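# Move coaster can onto the turntable's orange spot

## Task

Pick up the can sitting on the coaster and set it upright on the orange mark of the turntable, without disturbing the cans already standing on the turntable; then release it and pull the gripper away.

## Robot and tools

Robot: two Doosan M1013 arms, left_arm and right_arm, each with a Robotiq 140 two-finger gripper. The left gripper's fingers are rigid. The right gripper's fingers can fold, so with it grip in the outer quarter of the pads, near the tips, for a firm hold. A grip nearer the palm may be loose, and fingertips pushed tip-first into a surface fold easily. Calibrated bases in the scene frame: left_arm at (+0.065, +0.630, 0) m, right_arm at (+0.078, -0.615, 0) m.

Frames: the scene frame has its origin at table-top height midway between the arms, +x pointing out over the table, +z up, and left_arm on the +y side (arm names do not match image sides). Printed hand positions, orientations (quat wxyz) and velocities use this frame. The gripper's own axes: fingers point along +z, jaws open and close along y. end_effector_position is the spot between the pads when shut; the fingertips stick out about 33 mm past it at gaps up to 40 mm, shrinking to 9 mm when fully open.

execute_actions(actions, cameras): actions is a list of actions; each action is a table of 1 to 15 rows, one row per control step of 1/30 s, and the final row is repeated until 15 steps have run. Every row carries 18 numbers in [-1, 1] covering both arms: left dx, dy, dz, rx, ry, rz, gripper position, force_limit, speed, then the same nine for the right arm. The six pose numbers are an offset, not a pose: measured from that arm's Hand target as it was when the action began, along the Hand target's own axes, scaled so 1.0 equals 0.6 m or 180 degrees; rx, ry, rz form a single rotation vector. All rows of an action count from that same start, and sending the same offset again moves the arm further. Six zeros means stay at the Hand target. An empty list just reports state and images.

Gripper numbers: position +1 is fully open (140 mm), about -0.8 puts the pads together, -1 closes until blocked. force_limit from -1 to +1 sets grip force (about 14 N to 58 N when closed slowly); speed from -1 to +1 sets jaw speed (about 30 to 250 mm/s), and a faster close squeezes harder. To keep a gripper unchanged, resend its previous three numbers, since 0 is itself a command.

move(target, speed, blend, stop_force, zero, blocking, cameras): drives each gripper in a straight line toward a target. target is either one 18-number row or a list of up to 15 such rows, each still an offset from the Hand target at the move's start, not from the previous row. speed is the top path speed in m/s, 0.002 to 0.5 (default 0.25), with rotation capped at twice that in rad/s; give one value or one per target. blend (m) rounds corners in a list. stop_force (N, 10 to 80, shared by both arms) ends an arm's path once it senses that much push; use it only slowly and not while the gripper rotates; leave it out when backing off a contact. zero (default true) rezeroes the force reading first. blocking=false returns early and cannot be combined with stop_force. Paths do not avoid obstacles; keep them away from an arm's own base. Give all rows in a list the same finger numbers. The result adds a line starting with move: stating done, off_target, moving, held or fault, plus any limits applied.

wait(seconds 0 to 10) lets time run with the last commands held. stop brakes a running move. zoom_image(camera, region) enlarges part of a recent image; region is [x0, y0, x1, y1] in pixels, at most 504 by 504. Cameras: cam_high, cam_left_wrist, cam_right_wrist, each 896x504. read_manual(section) only returns licence text. finished_scene(scene) ends the scene irreversibly; scene is 1 or 2.

Controller behaviour: each step the commanded pose is clipped to within 70 mm and 16 degrees of the measured gripper pose. Hand target in a result is the last commanded (clipped) pose and is where the next offsets start; the real gripper often rests a little short, and the next command requests the target again. Results usually arrive with 4 control steps still queued (the Kept back line).

Reading results: object_status 0 moving, 1 blocked while opening, 2 blocked while closing (a held object; check this after closing), 3 reached the commanded position or pads met. position_measured is in counts: 3 open, about 75 = 100 mm, 139 = 60 mm, 200 = 20 mm, 230 pads touching. To grip harder, raise force_limit and nudge position (-1 to -0.98). Joint torques, external joint torques and Flange force (gripper axes, N) reveal contact and load; they include the held object's weight and some error. Action calls also list positions at some steps.

Avoid: a torque fault or any outside force of 144 N stops the arm for 10 s; hot motors can brake an arm for 30 to 60 s (watch for MOTOR HOT). Do not command targets past a firm contact, slam into things, let the arms meet, knock over the other cans, release the can while it moves, or let anything leave the table. Approach slowly, close with object_status 2, lift, place upright on the orange spot, open, then retreat upward.

Each tool is called as name(argument=value, ...) on one line, values as JSON.

## Session

execute_actions(actions=[])

Scene clock: 0.00 s.
left_arm: end_effector_position=(+0.2387, +0.1077, +0.2010) position_measured=3 object_status=3 end_effector_quat_wxyz=(-0.161, +0.606, -0.383, +0.679) | right_arm: end_effector_position=(+0.4617, -0.1410, +0.2519) position_measured=3 object_status=3 end_effector_quat_wxyz=(+0.724, +0.144, -0.663, -0.124)
Joint positions: left_arm=[-2.014 0.377 2.384 1.49 1.574 -0.395] | right_arm=[0.56 0.79 1.49 0.773 2.361 -1.395]
Joint velocities: within noise
Joint torques (N m): no reading
External joint torques (N m): no reading
Flange force (N): no reading
Hand target: left_arm +0.2387, +0.1077, +0.2010; -0.161, +0.606, -0.383, +0.679 | right_arm +0.4617, -0.1410, +0.2519; +0.724, +0.144, -0.663, -0.124
Tool commands: left_gripper/position=+1.0 left_gripper/force_limit=+1.0 left_gripper/speed=+1.0 right_gripper/position=+1.0 right_gripper/force_limit=+1.0 right_gripper/speed=+1.0

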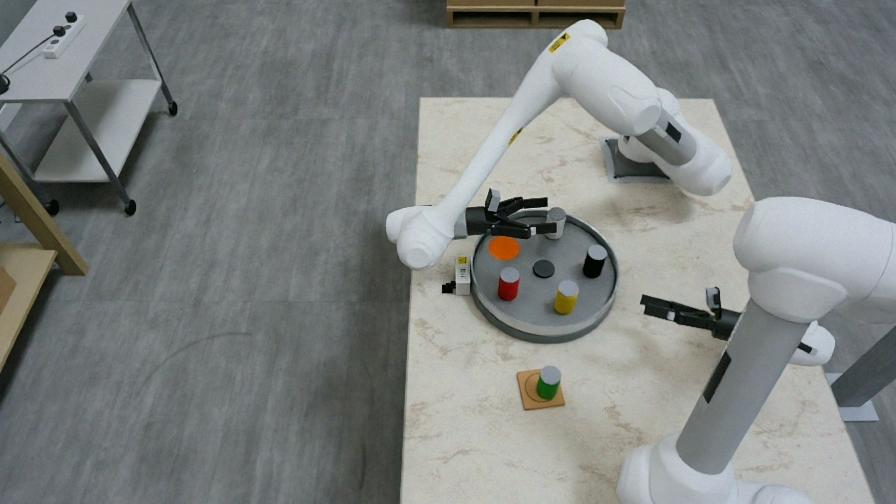

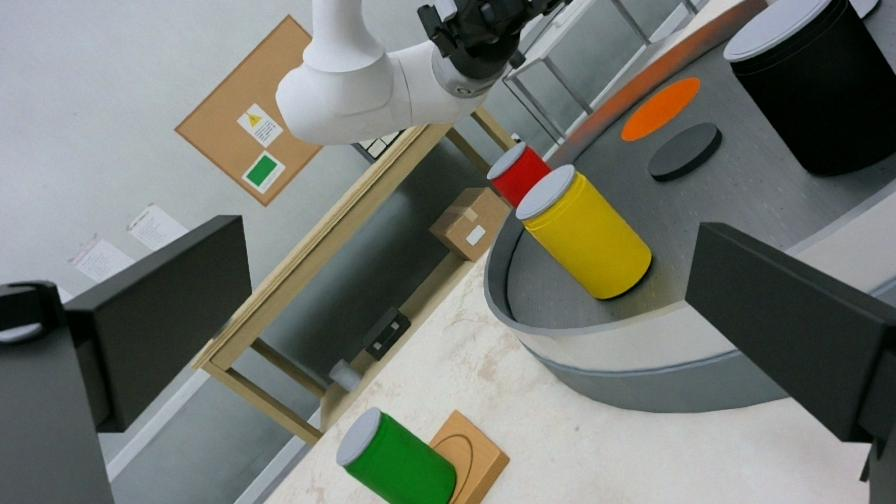

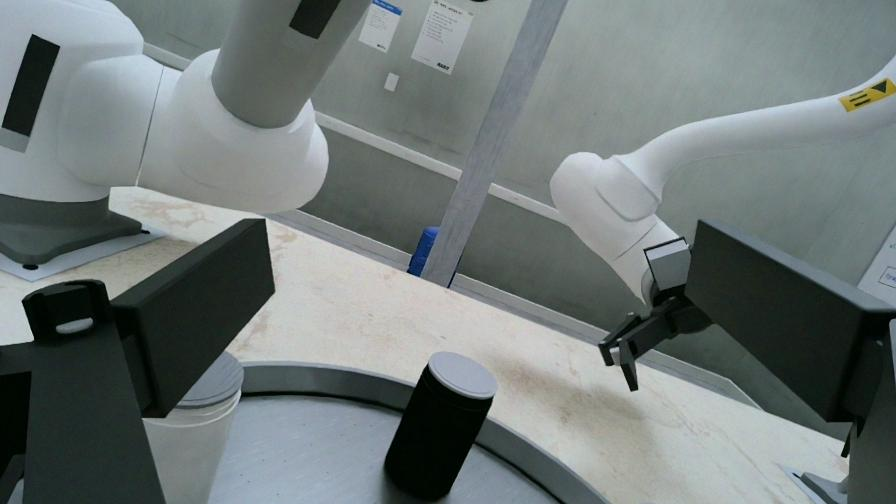

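zoom_image(camera="cam_high", region=[430, 190, 650, 420])

zoom_image(camera="cam_left_wrist", region=[300, 100, 800, 504])

Scaled by 2.191 from the camera's 896x504 image, which has a finer 1280x720 frame.

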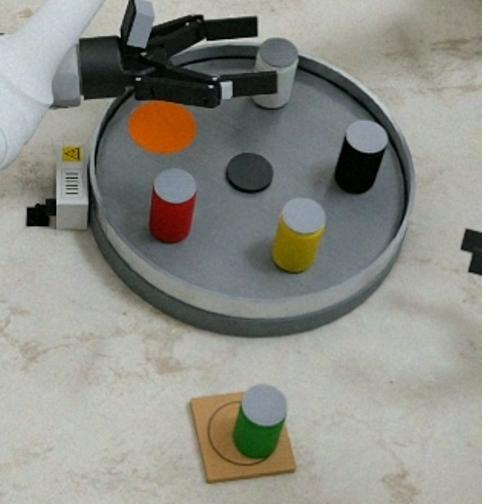

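Scaled by 1.008 from the camera's 896x504 image, which has a finer 1280x720 frame.

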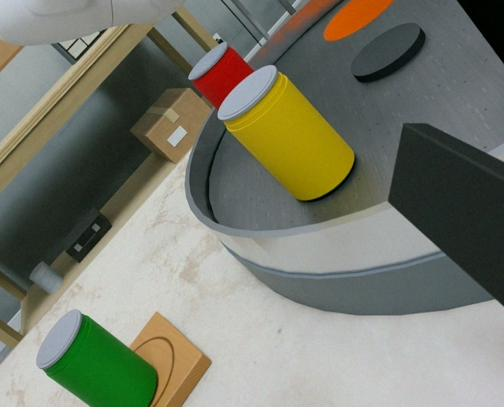

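wait(seconds=2, cameras=["cam_high"])

zoom_image(camera="cam_high", region=[430, 190, 650, 420])

Scene clock: 3.20 s.
left_arm: end_effector_position=(+0.2387, +0.1077, +0.2010) position_measured=3 object_status=3 end_effector_quat_wxyz=(-0.161, +0.606, -0.383, +0.679) | right_arm: end_effector_position=(+0.4617, -0.1410, +0.2519) position_measured=3 object_status=3 end_effector_quat_wxyz=(+0.724, +0.144, -0.663, -0.124)
Joint positions: left_arm=[-2.014 0.377 2.384 1.49 1.574 -0.395] | right_arm=[0.56 0.79 1.49 0.773 2.361 -1.395]
Joint velocities: within noise
Joint torques (N m): left_arm=[-3.74 -58.17 -18.9 1.06 2.28 -0.15] | right_arm=[-1.01 -102.25 -30.09 2.81 2.21 -0.16]
External joint torques (N m): left_arm=[3.5 1.35 -0.37 0.09 0.21 0.12] | right_arm=[0.85 -5.85 -2.32 0.64 0.14 0.18]
Flange force (N): left_arm=[0.2 3.5 8.1] | right_arm=[6.3 4.1 1.9]
Hand target: left_arm +0.2387, +0.1077, +0.2010; -0.161, +0.606, -0.383, +0.679 | right_arm +0.4617, -0.1410, +0.2519; +0.724, +0.144, -0.663, -0.124
Tool commands: left_gripper/position=+1.0 left_gripper/force_limit=+1.0 left_gripper/speed=+1.0 right_gripper/position=+1.0 right_gripper/force_limit=+1.0 right_gripper/speed=+1.0
wait: 2.00 s; at rest from the start
Images, in order (width x height): cam_high 896x504.

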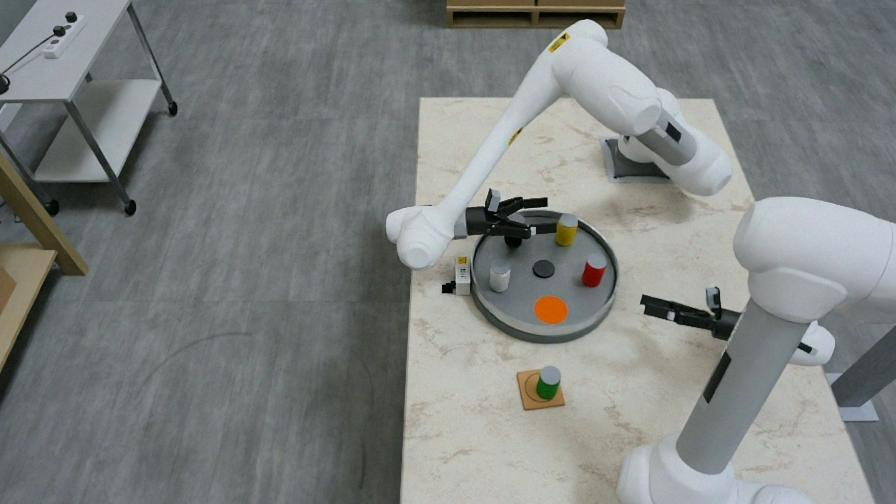

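Scaled by 2.191 from the camera's 896x504 image, which has a finer 1280x720 frame.

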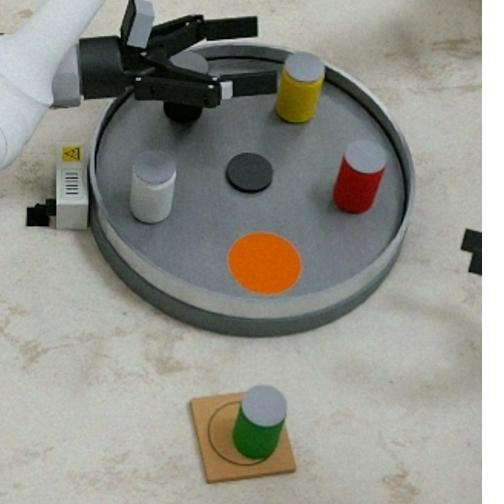

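wait(seconds=0.5, cameras=["cam_high"])

wait(seconds=0.5, cameras=["cam_high"])

wait(seconds=0.5, cameras=["cam_high"])

wait(seconds=0.5, cameras=["cam_high"])

wait(seconds=1.0, cameras=["cam_high"])

wait(seconds=1.0, cameras=["cam_high"])

Scene clock: 5.03 s.
left_arm: end_effector_position=(+0.2387, +0.1077, +0.2010) position_measured=3 object_status=3 end_effector_quat_wxyz=(-0.161, +0.606, -0.383, +0.679) | right_arm: end_effector_position=(+0.4617, -0.1410, +0.2519) position_measured=3 object_status=3 end_effector_quat_wxyz=(+0.724, +0.144, -0.663, -0.124)
Joint positions: left_arm=[-2.014 0.377 2.384 1.49 1.574 -0.395] | right_arm=[0.56 0.79 1.49 0.773 2.361 -1.395]
Joint velocities: within noise
Joint torques (N m): left_arm=[-3.86 -58.37 -18.81 1.07 2.37 -0.14] | right_arm=[-1 -102.3 -30.1 2.82 2.21 -0.17]
External joint torques (N m): left_arm=[3.76 1.08 -0.56 0.08 0.14 0.1] | right_arm=[0.99 -5.01 -1.96 0.58 0.13 0.19]
Flange force (N): left_arm=[0.8 3.1 8.7] | right_arm=[5.4 3.9 1.8]
Hand target: left_arm +0.2387, +0.1077, +0.2010; -0.161, +0.606, -0.383, +0.679 | right_arm +0.4617, -0.1410, +0.2519; +0.724, +0.144, -0.663, -0.124
Tool commands: left_gripper/position=+1.0 left_gripper/force_limit=+1.0 left_gripper/speed=+1.0 right_gripper/position=+1.0 right_gripper/force_limit=+1.0 right_gripper/speed=+1.0
wait: 0.50 s; at rest from the start
Images, in order (width x height): cam_high 896x504.

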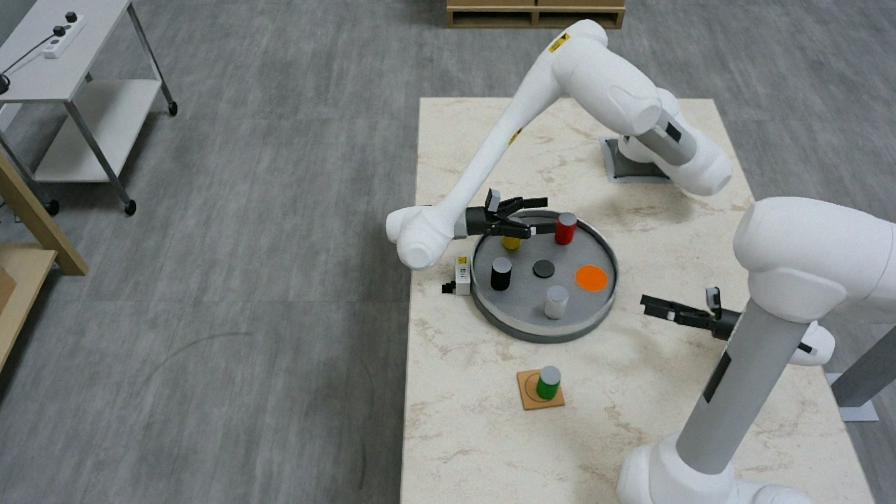

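Scene clock: 5.53 s.
left_arm: end_effector_position=(+0.2387, +0.1077, +0.2010) position_measured=3 object_status=3 end_effector_quat_wxyz=(-0.161, +0.606, -0.383, +0.679) | right_arm: end_effector_position=(+0.4617, -0.1410, +0.2519) position_measured=3 object_status=3 end_effector_quat_wxyz=(+0.724, +0.144, -0.663, -0.124)
Joint positions: left_arm=[-2.014 0.377 2.384 1.49 1.574 -0.395] | right_arm=[0.56 0.79 1.49 0.773 2.361 -1.395]
Joint velocities: within noise
Joint torques (N m): left_arm=[-2.91 -58.34 -18.94 1.11 2.42 -0.14] | right_arm=[-0.99 -102.12 -30.06 2.84 2.21 -0.2]
External joint torques (N m): left_arm=[3.12 0.99 -0.32 -0.01 0.09 0.11] | right_arm=[0.4 -5.13 -2.11 0.6 0.13 0.21]
Flange force (N): left_arm=[0.4 2.6 7.1] | right_arm=[5.8 3.6 1.3]
Hand target: left_arm +0.2387, +0.1077, +0.2010; -0.161, +0.606, -0.383, +0.679 | right_arm +0.4617, -0.1410, +0.2519; +0.724, +0.144, -0.663, -0.124
Tool commands: left_gripper/position=+1.0 left_gripper/force_limit=+1.0 left_gripper/speed=+1.0 right_gripper/position=+1.0 right_gripper/force_limit=+1.0 right_gripper/speed=+1.0
wait: 0.50 s; at rest by 0.17 s
Images, in order (width x height): cam_high 896x504.

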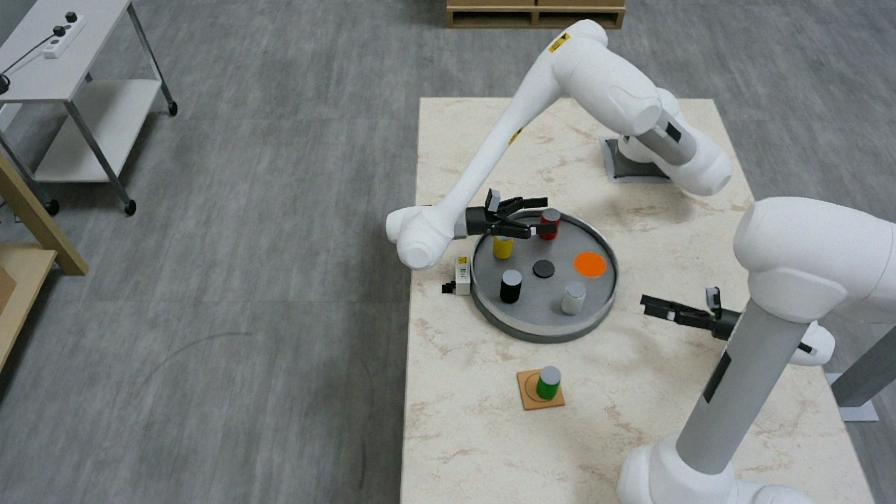

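Scene clock: 6.03 s.
left_arm: end_effector_position=(+0.2387, +0.1077, +0.2010) position_measured=3 object_status=3 end_effector_quat_wxyz=(-0.161, +0.606, -0.383, +0.679) | right_arm: end_effector_position=(+0.4617, -0.1410, +0.2519) position_measured=3 object_status=3 end_effector_quat_wxyz=(+0.724, +0.144, -0.663, -0.124)
Joint positions: left_arm=[-2.014 0.377 2.384 1.49 1.574 -0.395] | right_arm=[0.56 0.79 1.49 0.773 2.361 -1.395]
Joint velocities: within noise
Joint torques (N m): left_arm=[-3.12 -58.31 -18.78 1.05 2.44 -0.16] | right_arm=[-0.97 -102.28 -30.01 2.82 2.2 -0.19]
External joint torques (N m): left_arm=[3.19 1.1 -0.46 0.06 0.06 0.13] | right_arm=[0.9 -4.32 -1.95 0.58 0.12 0.2]
Flange force (N): left_arm=[0.5 3.0 7.4] | right_arm=[4.6 4.0 1.0]
Hand target: left_arm +0.2387, +0.1077, +0.2010; -0.161, +0.606, -0.383, +0.679 | right_arm +0.4617, -0.1410, +0.2519; +0.724, +0.144, -0.663, -0.124
Tool commands: left_gripper/position=+1.0 left_gripper/force_limit=+1.0 left_gripper/speed=+1.0 right_gripper/position=+1.0 right_gripper/force_limit=+1.0 right_gripper/speed=+1.0
wait: 0.50 s; at rest by 0.17 s
Images, in order (width x height): cam_high 896x504.

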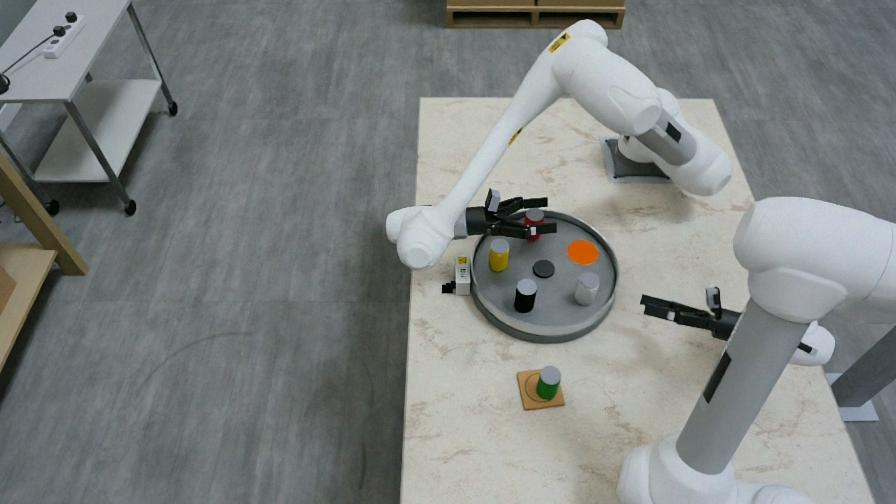

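Scene clock: 6.53 s.
left_arm: end_effector_position=(+0.2387, +0.1077, +0.2010) position_measured=3 object_status=3 end_effector_quat_wxyz=(-0.161, +0.606, -0.383, +0.679) | right_arm: end_effector_position=(+0.4617, -0.1410, +0.2519) position_measured=3 object_status=3 end_effector_quat_wxyz=(+0.724, +0.144, -0.663, -0.124)
Joint positions: left_arm=[-2.014 0.377 2.384 1.49 1.574 -0.395] | right_arm=[0.56 0.79 1.49 0.773 2.361 -1.395]
Joint velocities: within noise
Joint torques (N m): left_arm=[-3.75 -58.6 -18.91 1.09 2.36 -0.18] | right_arm=[-0.98 -102.46 -30 2.84 2.19 -0.16]
External joint torques (N m): left_arm=[3.69 1.72 -0.44 0.04 0.14 0.14] | right_arm=[1.38 -5.63 -2.39 0.59 0.15 0.18]
Flange force (N): left_arm=[0.1 4.3 8.5] | right_arm=[5.9 4.7 1.8]
Hand target: left_arm +0.2387, +0.1077, +0.2010; -0.161, +0.606, -0.383, +0.679 | right_arm +0.4617, -0.1410, +0.2519; +0.724, +0.144, -0.663, -0.124
Tool commands: left_gripper/position=+1.0 left_gripper/force_limit=+1.0 left_gripper/speed=+1.0 right_gripper/position=+1.0 right_gripper/force_limit=+1.0 right_gripper/speed=+1.0
wait: 0.50 s; at rest by 0.17 s
Images, in order (width x height): cam_high 896x504.

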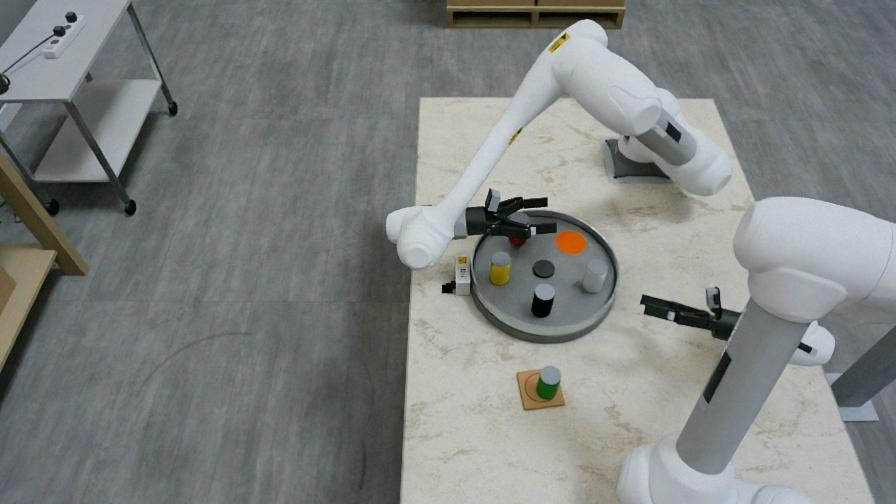

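Scene clock: 7.53 s.
left_arm: end_effector_position=(+0.2387, +0.1077, +0.2010) position_measured=3 object_status=3 end_effector_quat_wxyz=(-0.161, +0.606, -0.383, +0.679) | right_arm: end_effector_position=(+0.4617, -0.1410, +0.2519) position_measured=3 object_status=3 end_effector_quat_wxyz=(+0.724, +0.144, -0.663, -0.124)
Joint positions: left_arm=[-2.014 0.377 2.384 1.49 1.574 -0.395] | right_arm=[0.56 0.79 1.49 0.773 2.361 -1.395]
Joint velocities: within noise
Joint torques (N m): left_arm=[-3.73 -58.59 -18.83 1.09 2.34 -0.15] | right_arm=[-1.23 -102.27 -30.12 2.85 2.21 -0.17]
External joint torques (N m): left_arm=[3.62 1.12 -0.52 0.05 0.17 0.11] | right_arm=[2.09 -5.92 -2.27 0.58 0.13 0.19]
Flange force (N): left_arm=[0.7 3.1 8.3] | right_arm=[5.9 5.1 2.8]
Hand target: left_arm +0.2387, +0.1077, +0.2010; -0.161, +0.606, -0.383, +0.679 | right_arm +0.4617, -0.1410, +0.2519; +0.724, +0.144, -0.663, -0.124
Tool commands: left_gripper/position=+1.0 left_gripper/force_limit=+1.0 left_gripper/speed=+1.0 right_gripper/position=+1.0 right_gripper/force_limit=+1.0 right_gripper/speed=+1.0
wait: 1.00 s; at rest by 0.17 s
Images, in order (width x height): cam_high 896x504.

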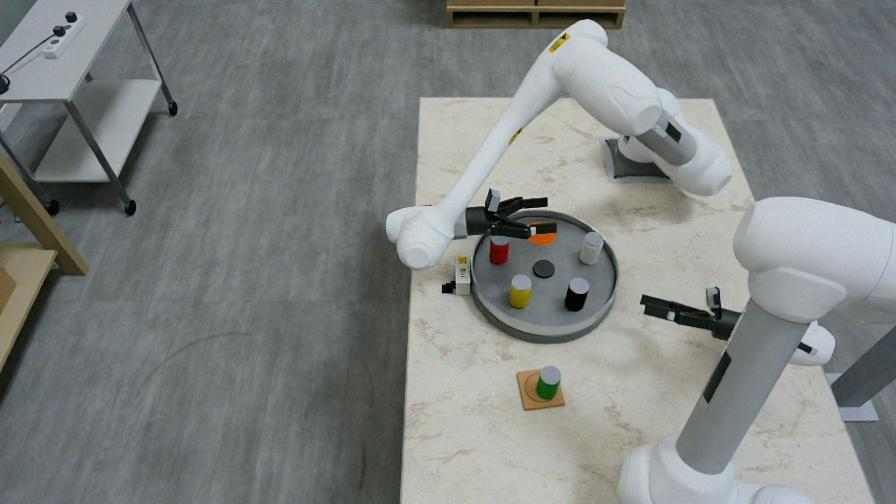

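Scene clock: 8.53 s.
left_arm: end_effector_position=(+0.2387, +0.1077, +0.2010) position_measured=3 object_status=3 end_effector_quat_wxyz=(-0.161, +0.606, -0.383, +0.679) | right_arm: end_effector_position=(+0.4617, -0.1410, +0.2519) position_measured=3 object_status=3 end_effector_quat_wxyz=(+0.724, +0.144, -0.663, -0.124)
Joint positions: left_arm=[-2.014 0.377 2.384 1.49 1.574 -0.395] | right_arm=[0.56 0.79 1.49 0.773 2.361 -1.395]
Joint velocities: within noise
Joint torques (N m): left_arm=[-3.1 -58.61 -18.79 1.03 2.37 -0.17] | right_arm=[-1.05 -102.03 -29.93 2.8 2.16 -0.17]
External joint torques (N m): left_arm=[3.17 1.31 -0.58 0.1 0.14 0.13] | right_arm=[1.2 -5.07 -2.11 0.61 0.17 0.19]
Flange force (N): left_arm=[0.6 3.6 7.4] | right_arm=[5.4 4.3 1.7]
Hand target: left_arm +0.2387, +0.1077, +0.2010; -0.161, +0.606, -0.383, +0.679 | right_arm +0.4617, -0.1410, +0.2519; +0.724, +0.144, -0.663, -0.124
Tool commands: left_gripper/position=+1.0 left_gripper/force_limit=+1.0 left_gripper/speed=+1.0 right_gripper/position=+1.0 right_gripper/force_limit=+1.0 right_gripper/speed=+1.0
wait: 1.00 s; at rest by 0.17 s
Images, in order (width x height): cam_high 896x504.

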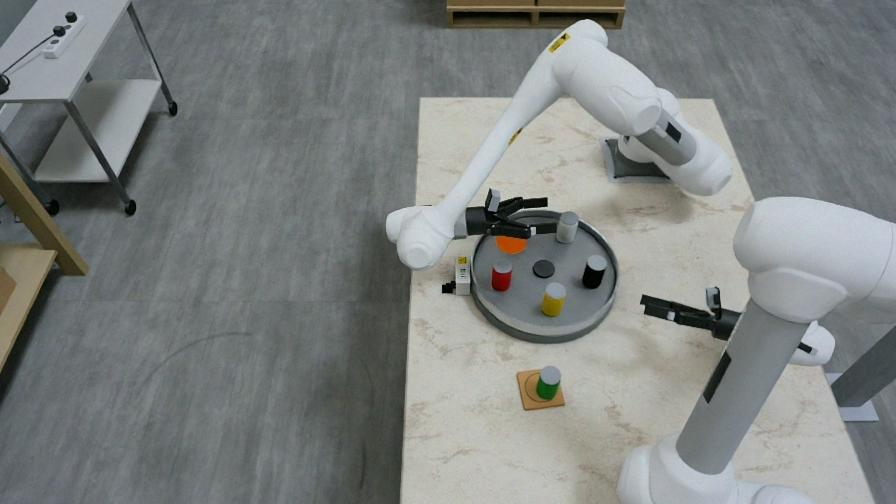

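move(target=[-0.22445,-0.27503,0.29607,-0.11848,-0.49967,-0.28184,1,1,1,0.3854,-0.2934,0.0382,0,0,0,1,1,1], speed=0.5)

Scene clock: 17.87 s.
left_arm: end_effector_position=(+0.4760, +0.2499, +0.2200) position_measured=3 object_status=3 end_effector_quat_wxyz=(+0.000, +1.000, +0.000, +0.000) | right_arm: end_effector_position=(+0.4619, -0.3912, +0.4015) position_measured=3 object_status=3 end_effector_quat_wxyz=(+0.724, +0.144, -0.663, -0.124)
Joint positions: left_arm=[-0.844 0.071 1.902 0 1.169 0.763] | right_arm=[0.276 0.498 1.688 0.433 2.566 -1.604]
Joint velocities: within noise
Joint torques (N m): left_arm=[-3.5 -45.86 -37.4 3.98 -0.27 -0.15] | right_arm=[-0.75 -79.93 -31.19 3.19 2.48 -0.19]
External joint torques (N m): left_arm=[3.29 0.16 -1.08 -0.01 0.22 0.15] | right_arm=[0.33 -3.13 -2.03 0.57 0.1 0.2]
Flange force (N): left_arm=[6.0 -2.8 -1.6] | right_arm=[4.0 4.0 0.1]
Hand target: left_arm +0.4761, +0.2499, +0.2199; +0.000, +1.000, +0.000, +0.000 | right_arm +0.4619, -0.3912, +0.4015; +0.724, +0.144, -0.663, -0.124
Off the commanded pose: left_arm 0.000 m, 0 deg | right_arm 0.000 m, 0 deg.
move: done
camera_calibration:
cam_left_wrist: T_world_to_cam=[[0.0285245, -0.999583, 0.00445788, 0.241542], [-0.941797, -0.0253805, 0.335223, 0.385718], [-0.33497, -0.0137605, -0.942128, 0.514591], [0, 0, 0, 1]] pos_world=[0.528751, 0.258312, 0.354433]
cam_right_wrist: T_world_to_cam=[[-0.032269, 0.926169, 0.375726, 0.240864], [0.253994, 0.371179, -0.893148, 0.38803], [-0.966667, 0.0666112, -0.247219, 0.715358], [0, 0, 0, 1]] pos_world=[0.600728, -0.41476, 0.432919]

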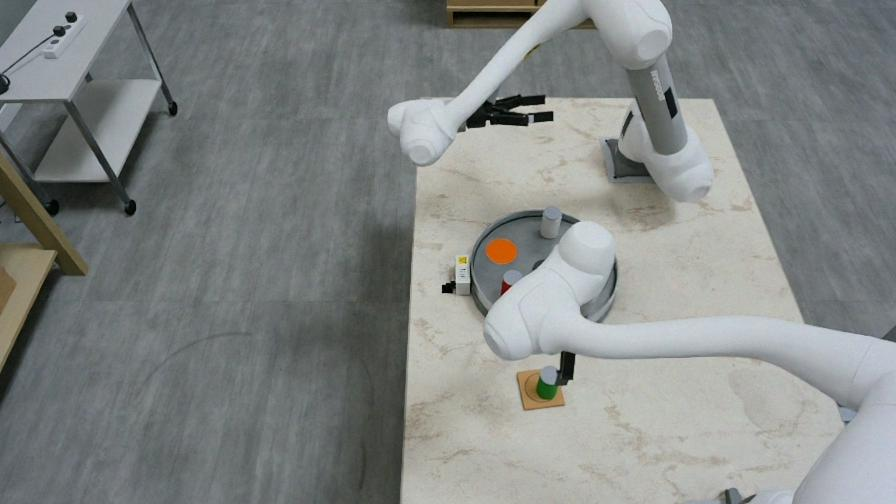

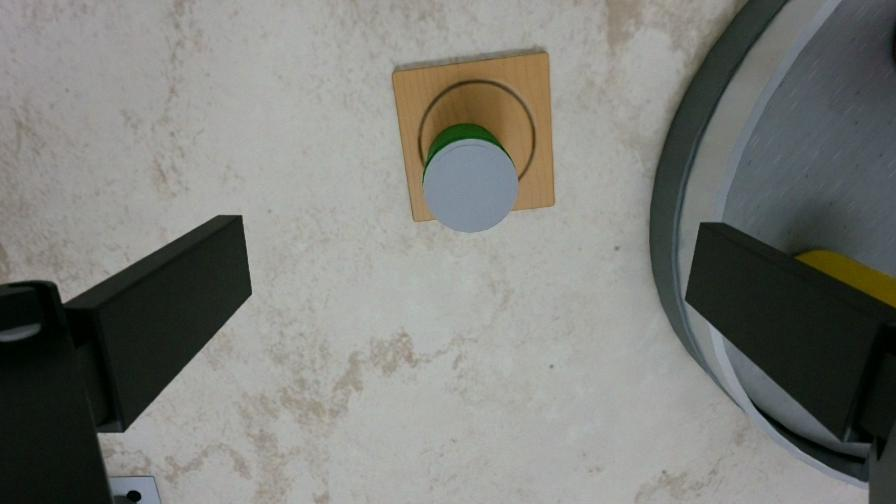

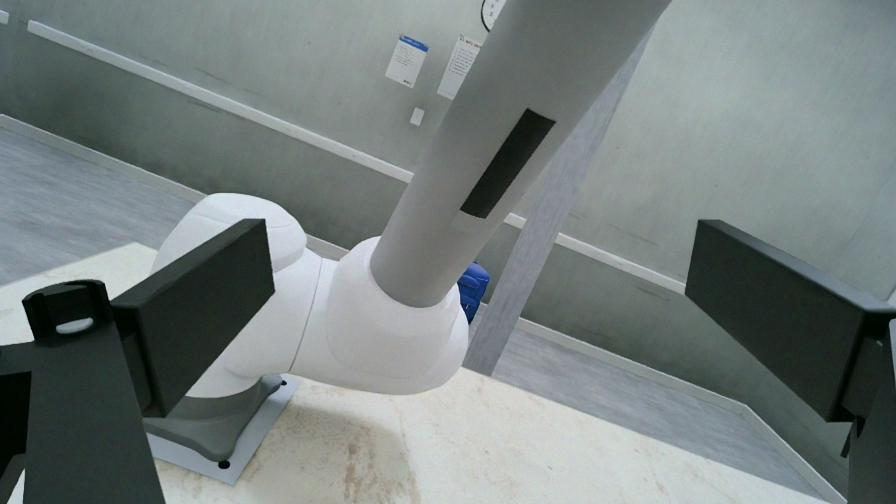

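wait(seconds=0.1, cameras=["cam_left_wrist"])

Scene clock: 19.60 s.
left_arm: end_effector_position=(+0.4761, +0.2499, +0.2200) position_measured=3 object_status=3 end_effector_quat_wxyz=(+0.000, +1.000, +0.000, +0.000) | right_arm: end_effector_position=(+0.4619, -0.3912, +0.4015) position_measured=3 object_status=3 end_effector_quat_wxyz=(+0.724, +0.144, -0.663, -0.124)
Joint positions: left_arm=[-0.844 0.071 1.902 -0.001 1.169 0.763] | right_arm=[0.276 0.498 1.688 0.433 2.566 -1.604]
Joint velocities: within noise
Joint torques (N m): left_arm=[-3.75 -46.34 -37.43 3.98 -0.28 -0.15] | right_arm=[-0.77 -80.17 -31.27 3.19 2.47 -0.18]
External joint torques (N m): left_arm=[3.89 0.51 -1.11 0.02 0.23 0.15] | right_arm=[0.81 -4.42 -2.27 0.59 0.13 0.2]
Flange force (N): left_arm=[7.2 -3.1 -1.5] | right_arm=[5.1 4.8 1.5]
Hand target: left_arm +0.4761, +0.2499, +0.2199; +0.000, +1.000, +0.000, +0.000 | right_arm +0.4619, -0.3912, +0.4015; +0.724, +0.144, -0.663, -0.124
Tool commands: left_gripper/position=+1.0 left_gripper/force_limit=+1.0 left_gripper/speed=+1.0 right_gripper/position=+1.0 right_gripper/force_limit=+1.0 right_gripper/speed=+1.0
Off the commanded pose: left_arm 0.000 m, 0 deg | right_arm 0.000 m, 0 deg.
wait: 0.10 s; at rest from the start
camera_calibration:
cam_left_wrist: T_world_to_cam=[[0.0286122, -0.999581, 0.00443975, 0.241536], [-0.941783, -0.0254687, 0.335255, 0.385769], [-0.335001, -0.0137737, -0.942117, 0.514614], [0, 0, 0, 1]] pos_world=[0.528796, 0.258348, 0.354423]
Images, in order (width x height): cam_left_wrist 896x504.

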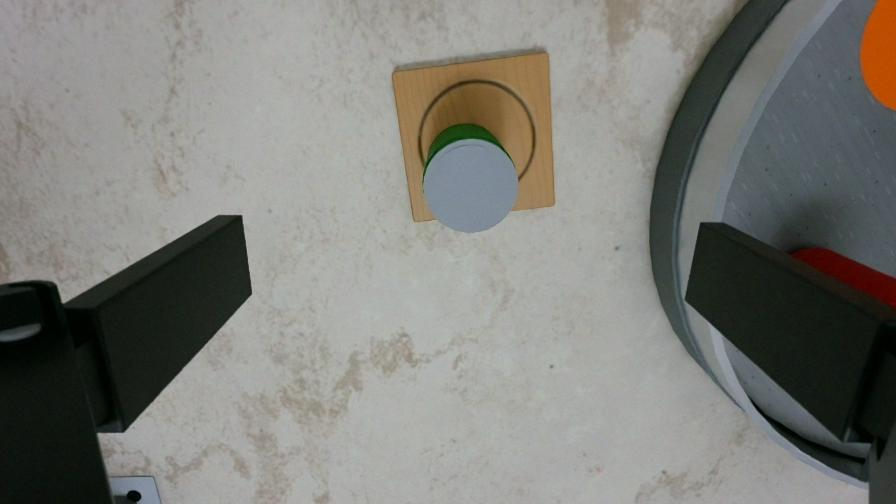

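wait(seconds=0.3, cameras=["cam_left_wrist"])

wait(seconds=0.4, cameras=["cam_left_wrist"])

wait(seconds=0.4, cameras=["cam_left_wrist"])

wait(seconds=2.0, cameras=["cam_high"])

zoom_image(camera="cam_high", region=[430, 190, 650, 420])

Scene clock: 20.07 s.
left_arm: end_effector_position=(+0.4761, +0.2499, +0.2200) position_measured=3 object_status=3 end_effector_quat_wxyz=(+0.000, +1.000, +0.000, +0.000) | right_arm: end_effector_position=(+0.4619, -0.3912, +0.4015) position_measured=3 object_status=3 end_effector_quat_wxyz=(+0.724, +0.144, -0.663, -0.124)
Joint positions: left_arm=[-0.844 0.071 1.902 -0.001 1.169 0.763] | right_arm=[0.276 0.498 1.688 0.433 2.566 -1.604]
Joint velocities: within noise
Joint torques (N m): left_arm=[-3.47 -46.46 -37.49 4.02 -0.26 -0.2] | right_arm=[-0.75 -80.28 -31.35 3.15 2.45 -0.13]
External joint torques (N m): left_arm=[3.54 0.9 -0.93 -0.05 0.21 0.2] | right_arm=[0.51 -3.7 -2.22 0.64 0.15 0.15]
Flange force (N): left_arm=[7.1 -2.6 -0.9] | right_arm=[4.6 4.5 0.5]
Hand target: left_arm +0.4761, +0.2499, +0.2199; +0.000, +1.000, +0.000, +0.000 | right_arm +0.4619, -0.3912, +0.4015; +0.724, +0.144, -0.663, -0.124
Tool commands: left_gripper/position=+1.0 left_gripper/force_limit=+1.0 left_gripper/speed=+1.0 right_gripper/position=+1.0 right_gripper/force_limit=+1.0 right_gripper/speed=+1.0
Off the commanded pose: left_arm 0.000 m, 0 deg | right_arm 0.000 m, 0 deg.
wait: 0.30 s; at rest from the start
camera_calibration:
cam_left_wrist: T_world_to_cam=[[0.0286121, -0.999581, 0.00443969, 0.241537], [-0.941783, -0.0254686, 0.335255, 0.385769], [-0.335001, -0.0137736, -0.942117, 0.514614], [0, 0, 0, 1]] pos_world=[0.528796, 0.258348, 0.354423]
Images, in order (width x height): cam_left_wrist 896x504.

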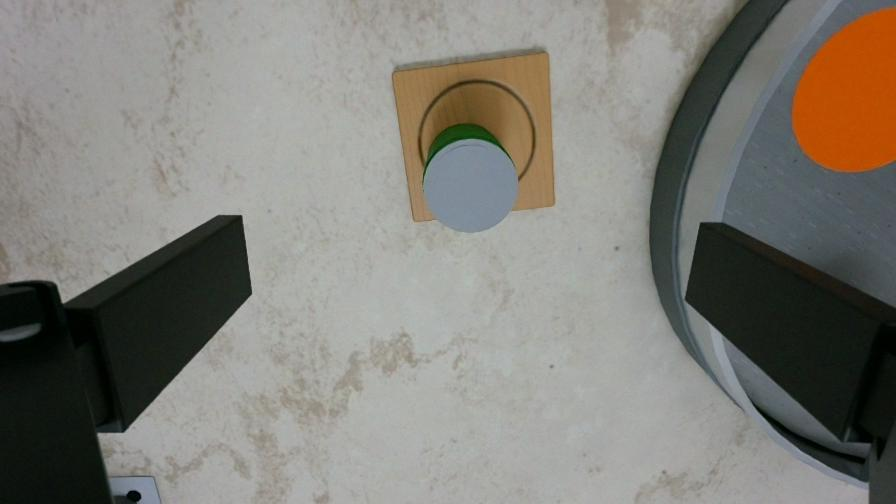

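Scene clock: 20.47 s.
left_arm: end_effector_position=(+0.4761, +0.2499, +0.2200) position_measured=3 object_status=3 end_effector_quat_wxyz=(+0.000, +1.000, +0.000, +0.000) | right_arm: end_effector_position=(+0.4619, -0.3912, +0.4015) position_measured=3 object_status=3 end_effector_quat_wxyz=(+0.724, +0.144, -0.663, -0.124)
Joint positions: left_arm=[-0.844 0.071 1.902 -0.001 1.169 0.763] | right_arm=[0.276 0.498 1.688 0.433 2.566 -1.604]
Joint velocities: within noise
Joint torques (N m): left_arm=[-3.24 -46.7 -37.47 4.02 -0.26 -0.15] | right_arm=[-0.73 -79.64 -31.17 3.17 2.49 -0.16]
External joint torques (N m): left_arm=[3.31 0.55 -1.11 -0.04 0.23 0.15] | right_arm=[0.57 -4.93 -2.47 0.63 0.12 0.18]
Flange force (N): left_arm=[6.5 -2.4 -1.4] | right_arm=[5.8 4.7 1.7]
Hand target: left_arm +0.4761, +0.2499, +0.2199; +0.000, +1.000, +0.000, +0.000 | right_arm +0.4619, -0.3912, +0.4015; +0.724, +0.144, -0.663, -0.124
Tool commands: left_gripper/position=+1.0 left_gripper/force_limit=+1.0 left_gripper/speed=+1.0 right_gripper/position=+1.0 right_gripper/force_limit=+1.0 right_gripper/speed=+1.0
Off the commanded pose: left_arm 0.000 m, 0 deg | right_arm 0.000 m, 0 deg.
wait: 0.40 s; at rest by 0.17 s
camera_calibration:
cam_left_wrist: T_world_to_cam=[[0.0286123, -0.999581, 0.00443962, 0.241537], [-0.941783, -0.0254688, 0.335255, 0.385769], [-0.335002, -0.0137736, -0.942117, 0.514614], [0, 0, 0, 1]] pos_world=[0.528796, 0.258348, 0.354423]
Images, in order (width x height): cam_left_wrist 896x504.

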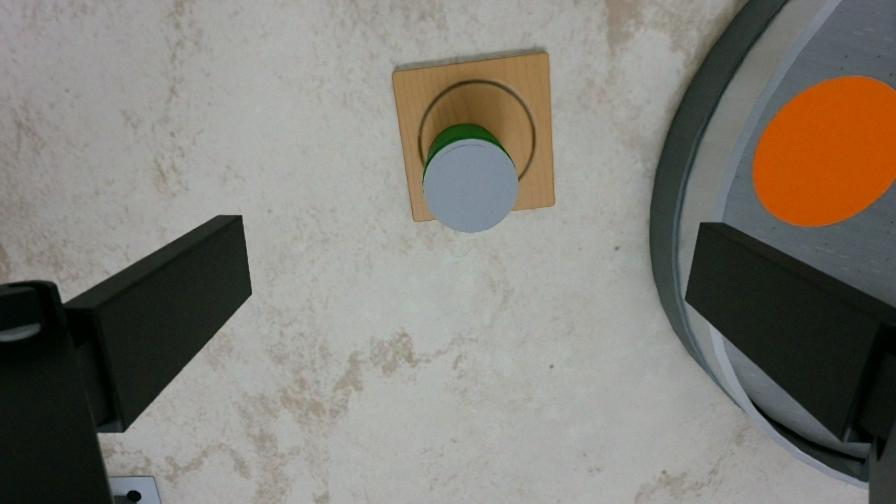

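Scene clock: 20.87 s.
left_arm: end_effector_position=(+0.4761, +0.2499, +0.2200) position_measured=3 object_status=3 end_effector_quat_wxyz=(+0.000, +1.000, +0.000, +0.000) | right_arm: end_effector_position=(+0.4619, -0.3912, +0.4015) position_measured=3 object_status=3 end_effector_quat_wxyz=(+0.724, +0.144, -0.663, -0.124)
Joint positions: left_arm=[-0.844 0.071 1.902 -0.001 1.169 0.763] | right_arm=[0.276 0.498 1.688 0.433 2.566 -1.604]
Joint velocities: within noise
Joint torques (N m): left_arm=[-3.64 -46.34 -37.61 3.99 -0.29 -0.11] | right_arm=[-0.69 -79.8 -31.25 3.19 2.43 -0.23]
External joint torques (N m): left_arm=[4.02 0.46 -0.83 0 0.25 0.11] | right_arm=[0.54 -4.35 -2.24 0.6 0.16 0.24]
Flange force (N): left_arm=[6.9 -3.6 -1.2] | right_arm=[5.2 4.6 1.3]
Hand target: left_arm +0.4761, +0.2499, +0.2199; +0.000, +1.000, +0.000, +0.000 | right_arm +0.4619, -0.3912, +0.4015; +0.724, +0.144, -0.663, -0.124
Tool commands: left_gripper/position=+1.0 left_gripper/force_limit=+1.0 left_gripper/speed=+1.0 right_gripper/position=+1.0 right_gripper/force_limit=+1.0 right_gripper/speed=+1.0
Off the commanded pose: left_arm 0.000 m, 0 deg | right_arm 0.000 m, 0 deg.
wait: 0.40 s; at rest by 0.17 s
camera_calibration:
cam_left_wrist: T_world_to_cam=[[0.0286123, -0.999581, 0.00443955, 0.241537], [-0.941783, -0.0254689, 0.335255, 0.385769], [-0.335001, -0.0137735, -0.942117, 0.514614], [0, 0, 0, 1]] pos_world=[0.528796, 0.258348, 0.354423]
Images, in order (width x height): cam_left_wrist 896x504.

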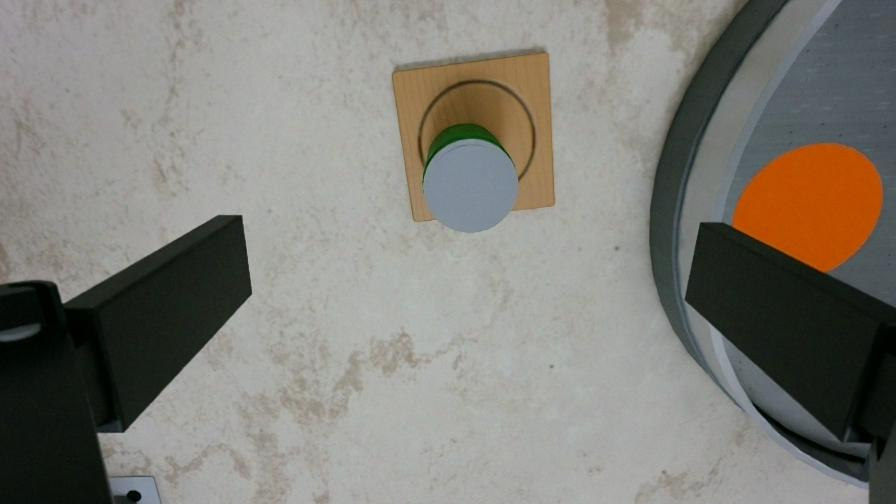

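Scene clock: 22.87 s.
left_arm: end_effector_position=(+0.4761, +0.2499, +0.2199) position_measured=3 object_status=3 end_effector_quat_wxyz=(+0.000, +1.000, +0.000, +0.000) | right_arm: end_effector_position=(+0.4619, -0.3912, +0.4015) position_measured=3 object_status=3 end_effector_quat_wxyz=(+0.724, +0.144, -0.663, -0.124)
Joint positions: left_arm=[-0.844 0.071 1.902 -0.001 1.169 0.763] | right_arm=[0.276 0.498 1.688 0.433 2.566 -1.604]
Joint velocities: within noise
Joint torques (N m): left_arm=[-3.57 -46.11 -37.45 4.02 -0.34 -0.16] | right_arm=[-0.67 -79.96 -31.25 3.16 2.46 -0.18]
External joint torques (N m): left_arm=[3.65 0.19 -0.9 -0.05 0.32 0.16] | right_arm=[0.99 -4.28 -2.17 0.61 0.13 0.2]
Flange force (N): left_arm=[6.3 -3.4 -1.6] | right_arm=[4.8 5.0 1.5]
Hand target: left_arm +0.4761, +0.2499, +0.2199; +0.000, +1.000, +0.000, +0.000 | right_arm +0.4619, -0.3912, +0.4015; +0.724, +0.144, -0.663, -0.124
Tool commands: left_gripper/position=+1.0 left_gripper/force_limit=+1.0 left_gripper/speed=+1.0 right_gripper/position=+1.0 right_gripper/force_limit=+1.0 right_gripper/speed=+1.0
Off the commanded pose: left_arm 0.000 m, 0 deg | right_arm 0.000 m, 0 deg.
wait: 2.00 s; at rest by 0.17 s
Images, in order (width x height): cam_high 896x504.

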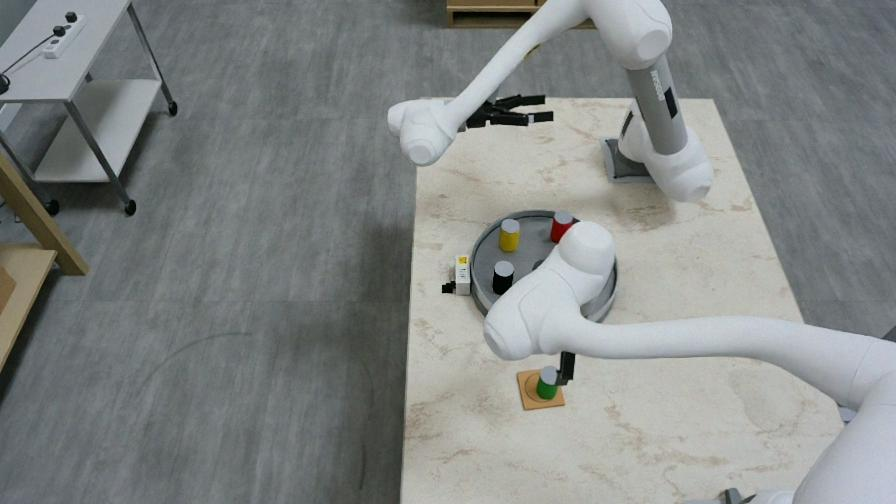

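Scaled by 2.191 from the camera's 896x504 image, which has a finer 1280x720 frame.

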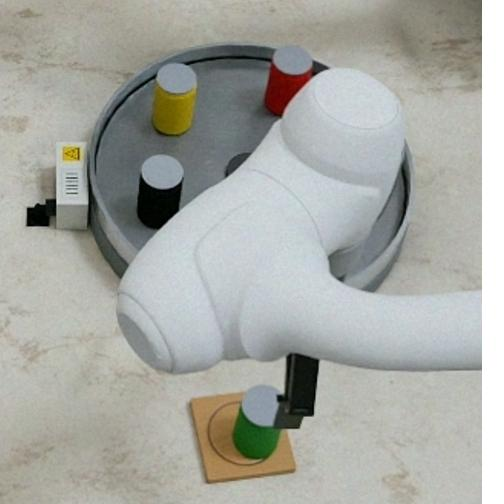

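move(target=[[-0.0027,0.0118,0.2467,0,0,0,0.3,-0.2,0.5,0,0,0,0,0,0,1,1,1]], speed=0.25, cameras=["cam_left_wrist", "cam_high"])

Scene clock: 25.50 s.
left_arm: end_effector_position=(+0.4744, +0.2428, +0.0720) position_measured=91 object_status=3 end_effector_quat_wxyz=(+0.000, +1.000, +0.000, +0.000) | right_arm: end_effector_position=(+0.4619, -0.3912, +0.4015) position_measured=3 object_status=3 end_effector_quat_wxyz=(+0.724, +0.144, -0.663, -0.124)
Joint positions: left_arm=[-0.855 0.211 2.047 -0.001 0.884 0.753] | right_arm=[0.276 0.498 1.688 0.433 2.566 -1.604]
Joint velocities: within noise
Joint torques (N m): left_arm=[-3.96 -54.4 -31.64 3.34 -0.23 -0.13] | right_arm=[-0.86 -79.83 -31.26 3.17 2.48 -0.17]
External joint torques (N m): left_arm=[3.89 -0.1 -0.9 0.01 0.19 0.13] | right_arm=[0.64 -4.27 -2.31 0.63 0.12 0.18]
Flange force (N): left_arm=[6.4 -3.8 -1.2] | right_arm=[5.1 4.7 1.2]
Hand target: left_arm +0.4744, +0.2428, +0.0719; +0.000, +1.000, +0.000, +0.000 | right_arm +0.4619, -0.3912, +0.4015; +0.724, +0.144, -0.663, -0.124
Off the commanded pose: left_arm 0.000 m, 0 deg | right_arm 0.000 m, 0 deg.
move: done
camera_calibration:
cam_left_wrist: T_world_to_cam=[[0.0286165, -0.99958, 0.00448726, 0.235095], [-0.941802, -0.0254576, 0.335202, 0.433658], [-0.334947, -0.0138184, -0.942136, 0.374546], [0, 0, 0, 1]] pos_world=[0.527146, 0.251212, 0.206455]
Images, in order (width x height): cam_high 896x504, cam_left_wrist 896x504.

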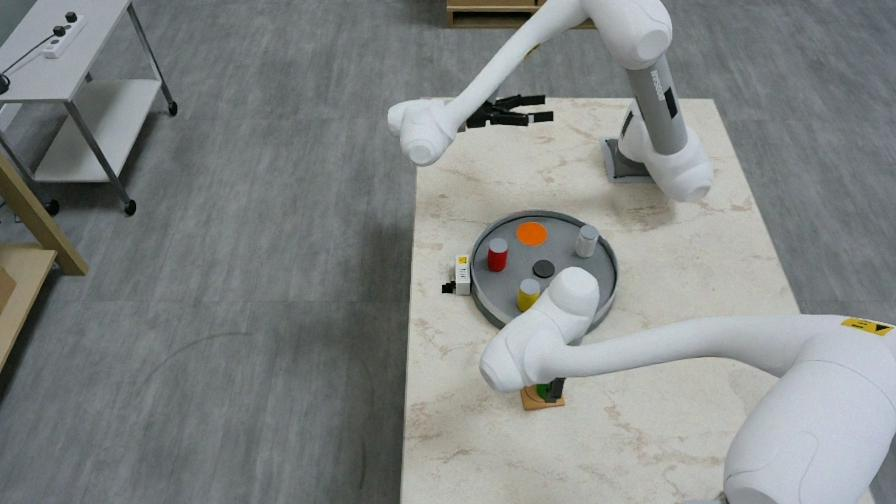

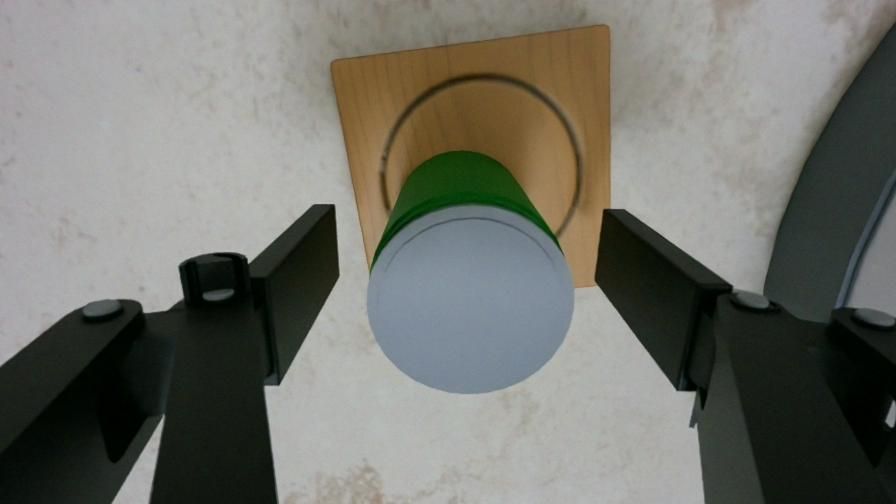

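move(target=[0,0,0,0,0,0,-1,-0.2,-1,0,0,0,0,0,0,1,1,1], cameras=["cam_left_wrist", "cam_high"])

zoom_image(camera="cam_high", region=[430, 190, 650, 420])

Scene clock: 27.87 s.
left_arm: end_effector_position=(+0.4744, +0.2428, +0.0719) position_measured=151 object_status=0 end_effector_quat_wxyz=(+0.000, +1.000, +0.000, +0.000) | right_arm: end_effector_position=(+0.4619, -0.3912, +0.4015) position_measured=3 object_status=3 end_effector_quat_wxyz=(+0.724, +0.144, -0.663, -0.124)
Joint positions: left_arm=[-0.855 0.211 2.047 -0.001 0.884 0.753] | right_arm=[0.276 0.498 1.688 0.433 2.566 -1.604]
Joint velocities: within noise
Joint torques (N m): left_arm=[-4.12 -50.76 -29.39 3.31 -0.88 -0.16] | right_arm=[-0.76 -80.08 -31.21 3.16 2.46 -0.17]
External joint torques (N m): left_arm=[4.34 -3.07 -2.86 0.03 0.84 0.16] | right_arm=[0.63 -4.1 -2.4 0.64 0.14 0.19]
Flange force (N): left_arm=[6.8 -4.6 -7.5] | right_arm=[5.0 4.8 0.7]
Hand target: left_arm +0.4744, +0.2428, +0.0719; +0.000, +1.000, +0.000, +0.000 | right_arm +0.4619, -0.3912, +0.4015; +0.724, +0.144, -0.663, -0.124
Off the commanded pose: left_arm 0.000 m, 0 deg | right_arm 0.000 m, 0 deg.
move: done
camera_calibration:
cam_left_wrist: T_world_to_cam=[[0.0286078, -0.999581, 0.00442654, 0.235116], [-0.941783, -0.025469, 0.335256, 0.433646], [-0.335003, -0.0137598, -0.942117, 0.374497], [0, 0, 0, 1]] pos_world=[0.527132, 0.251215, 0.206397]
Images, in order (width x height): cam_high 896x504, cam_left_wrist 896x504.

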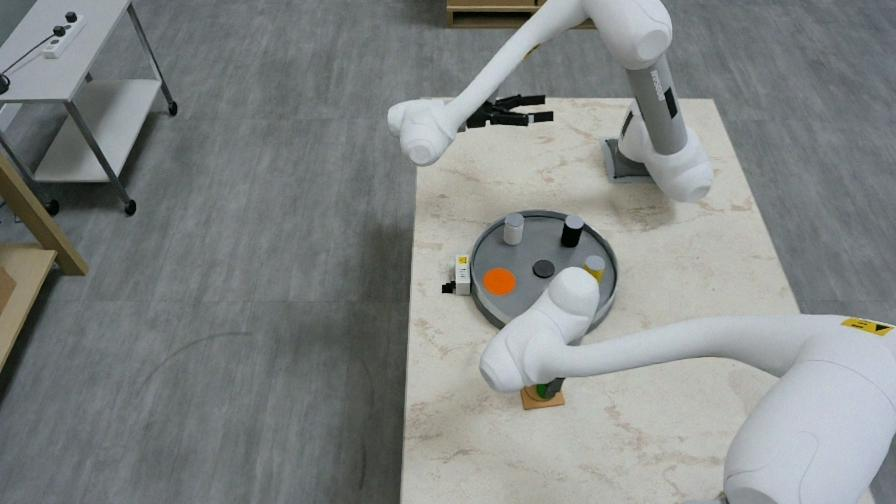

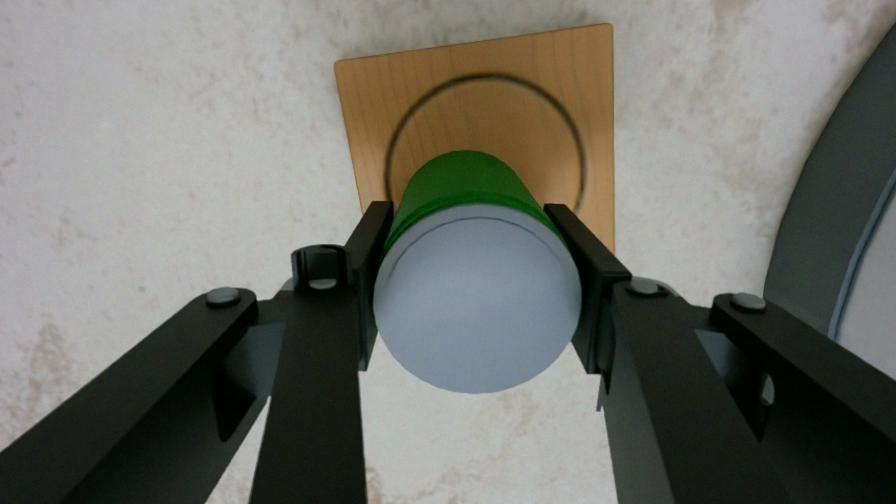

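Scaled by 2.191 from the camera's 896x504 image, which has a finer 1280x720 frame.

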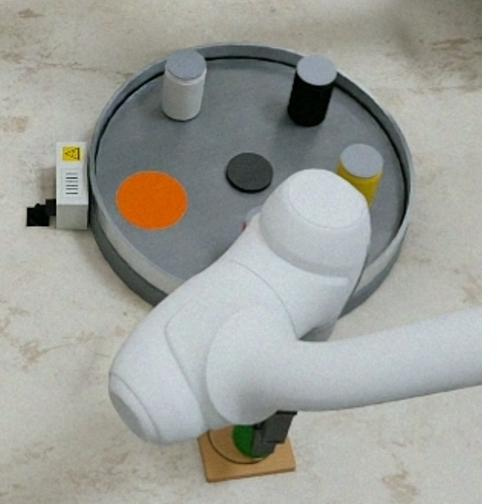

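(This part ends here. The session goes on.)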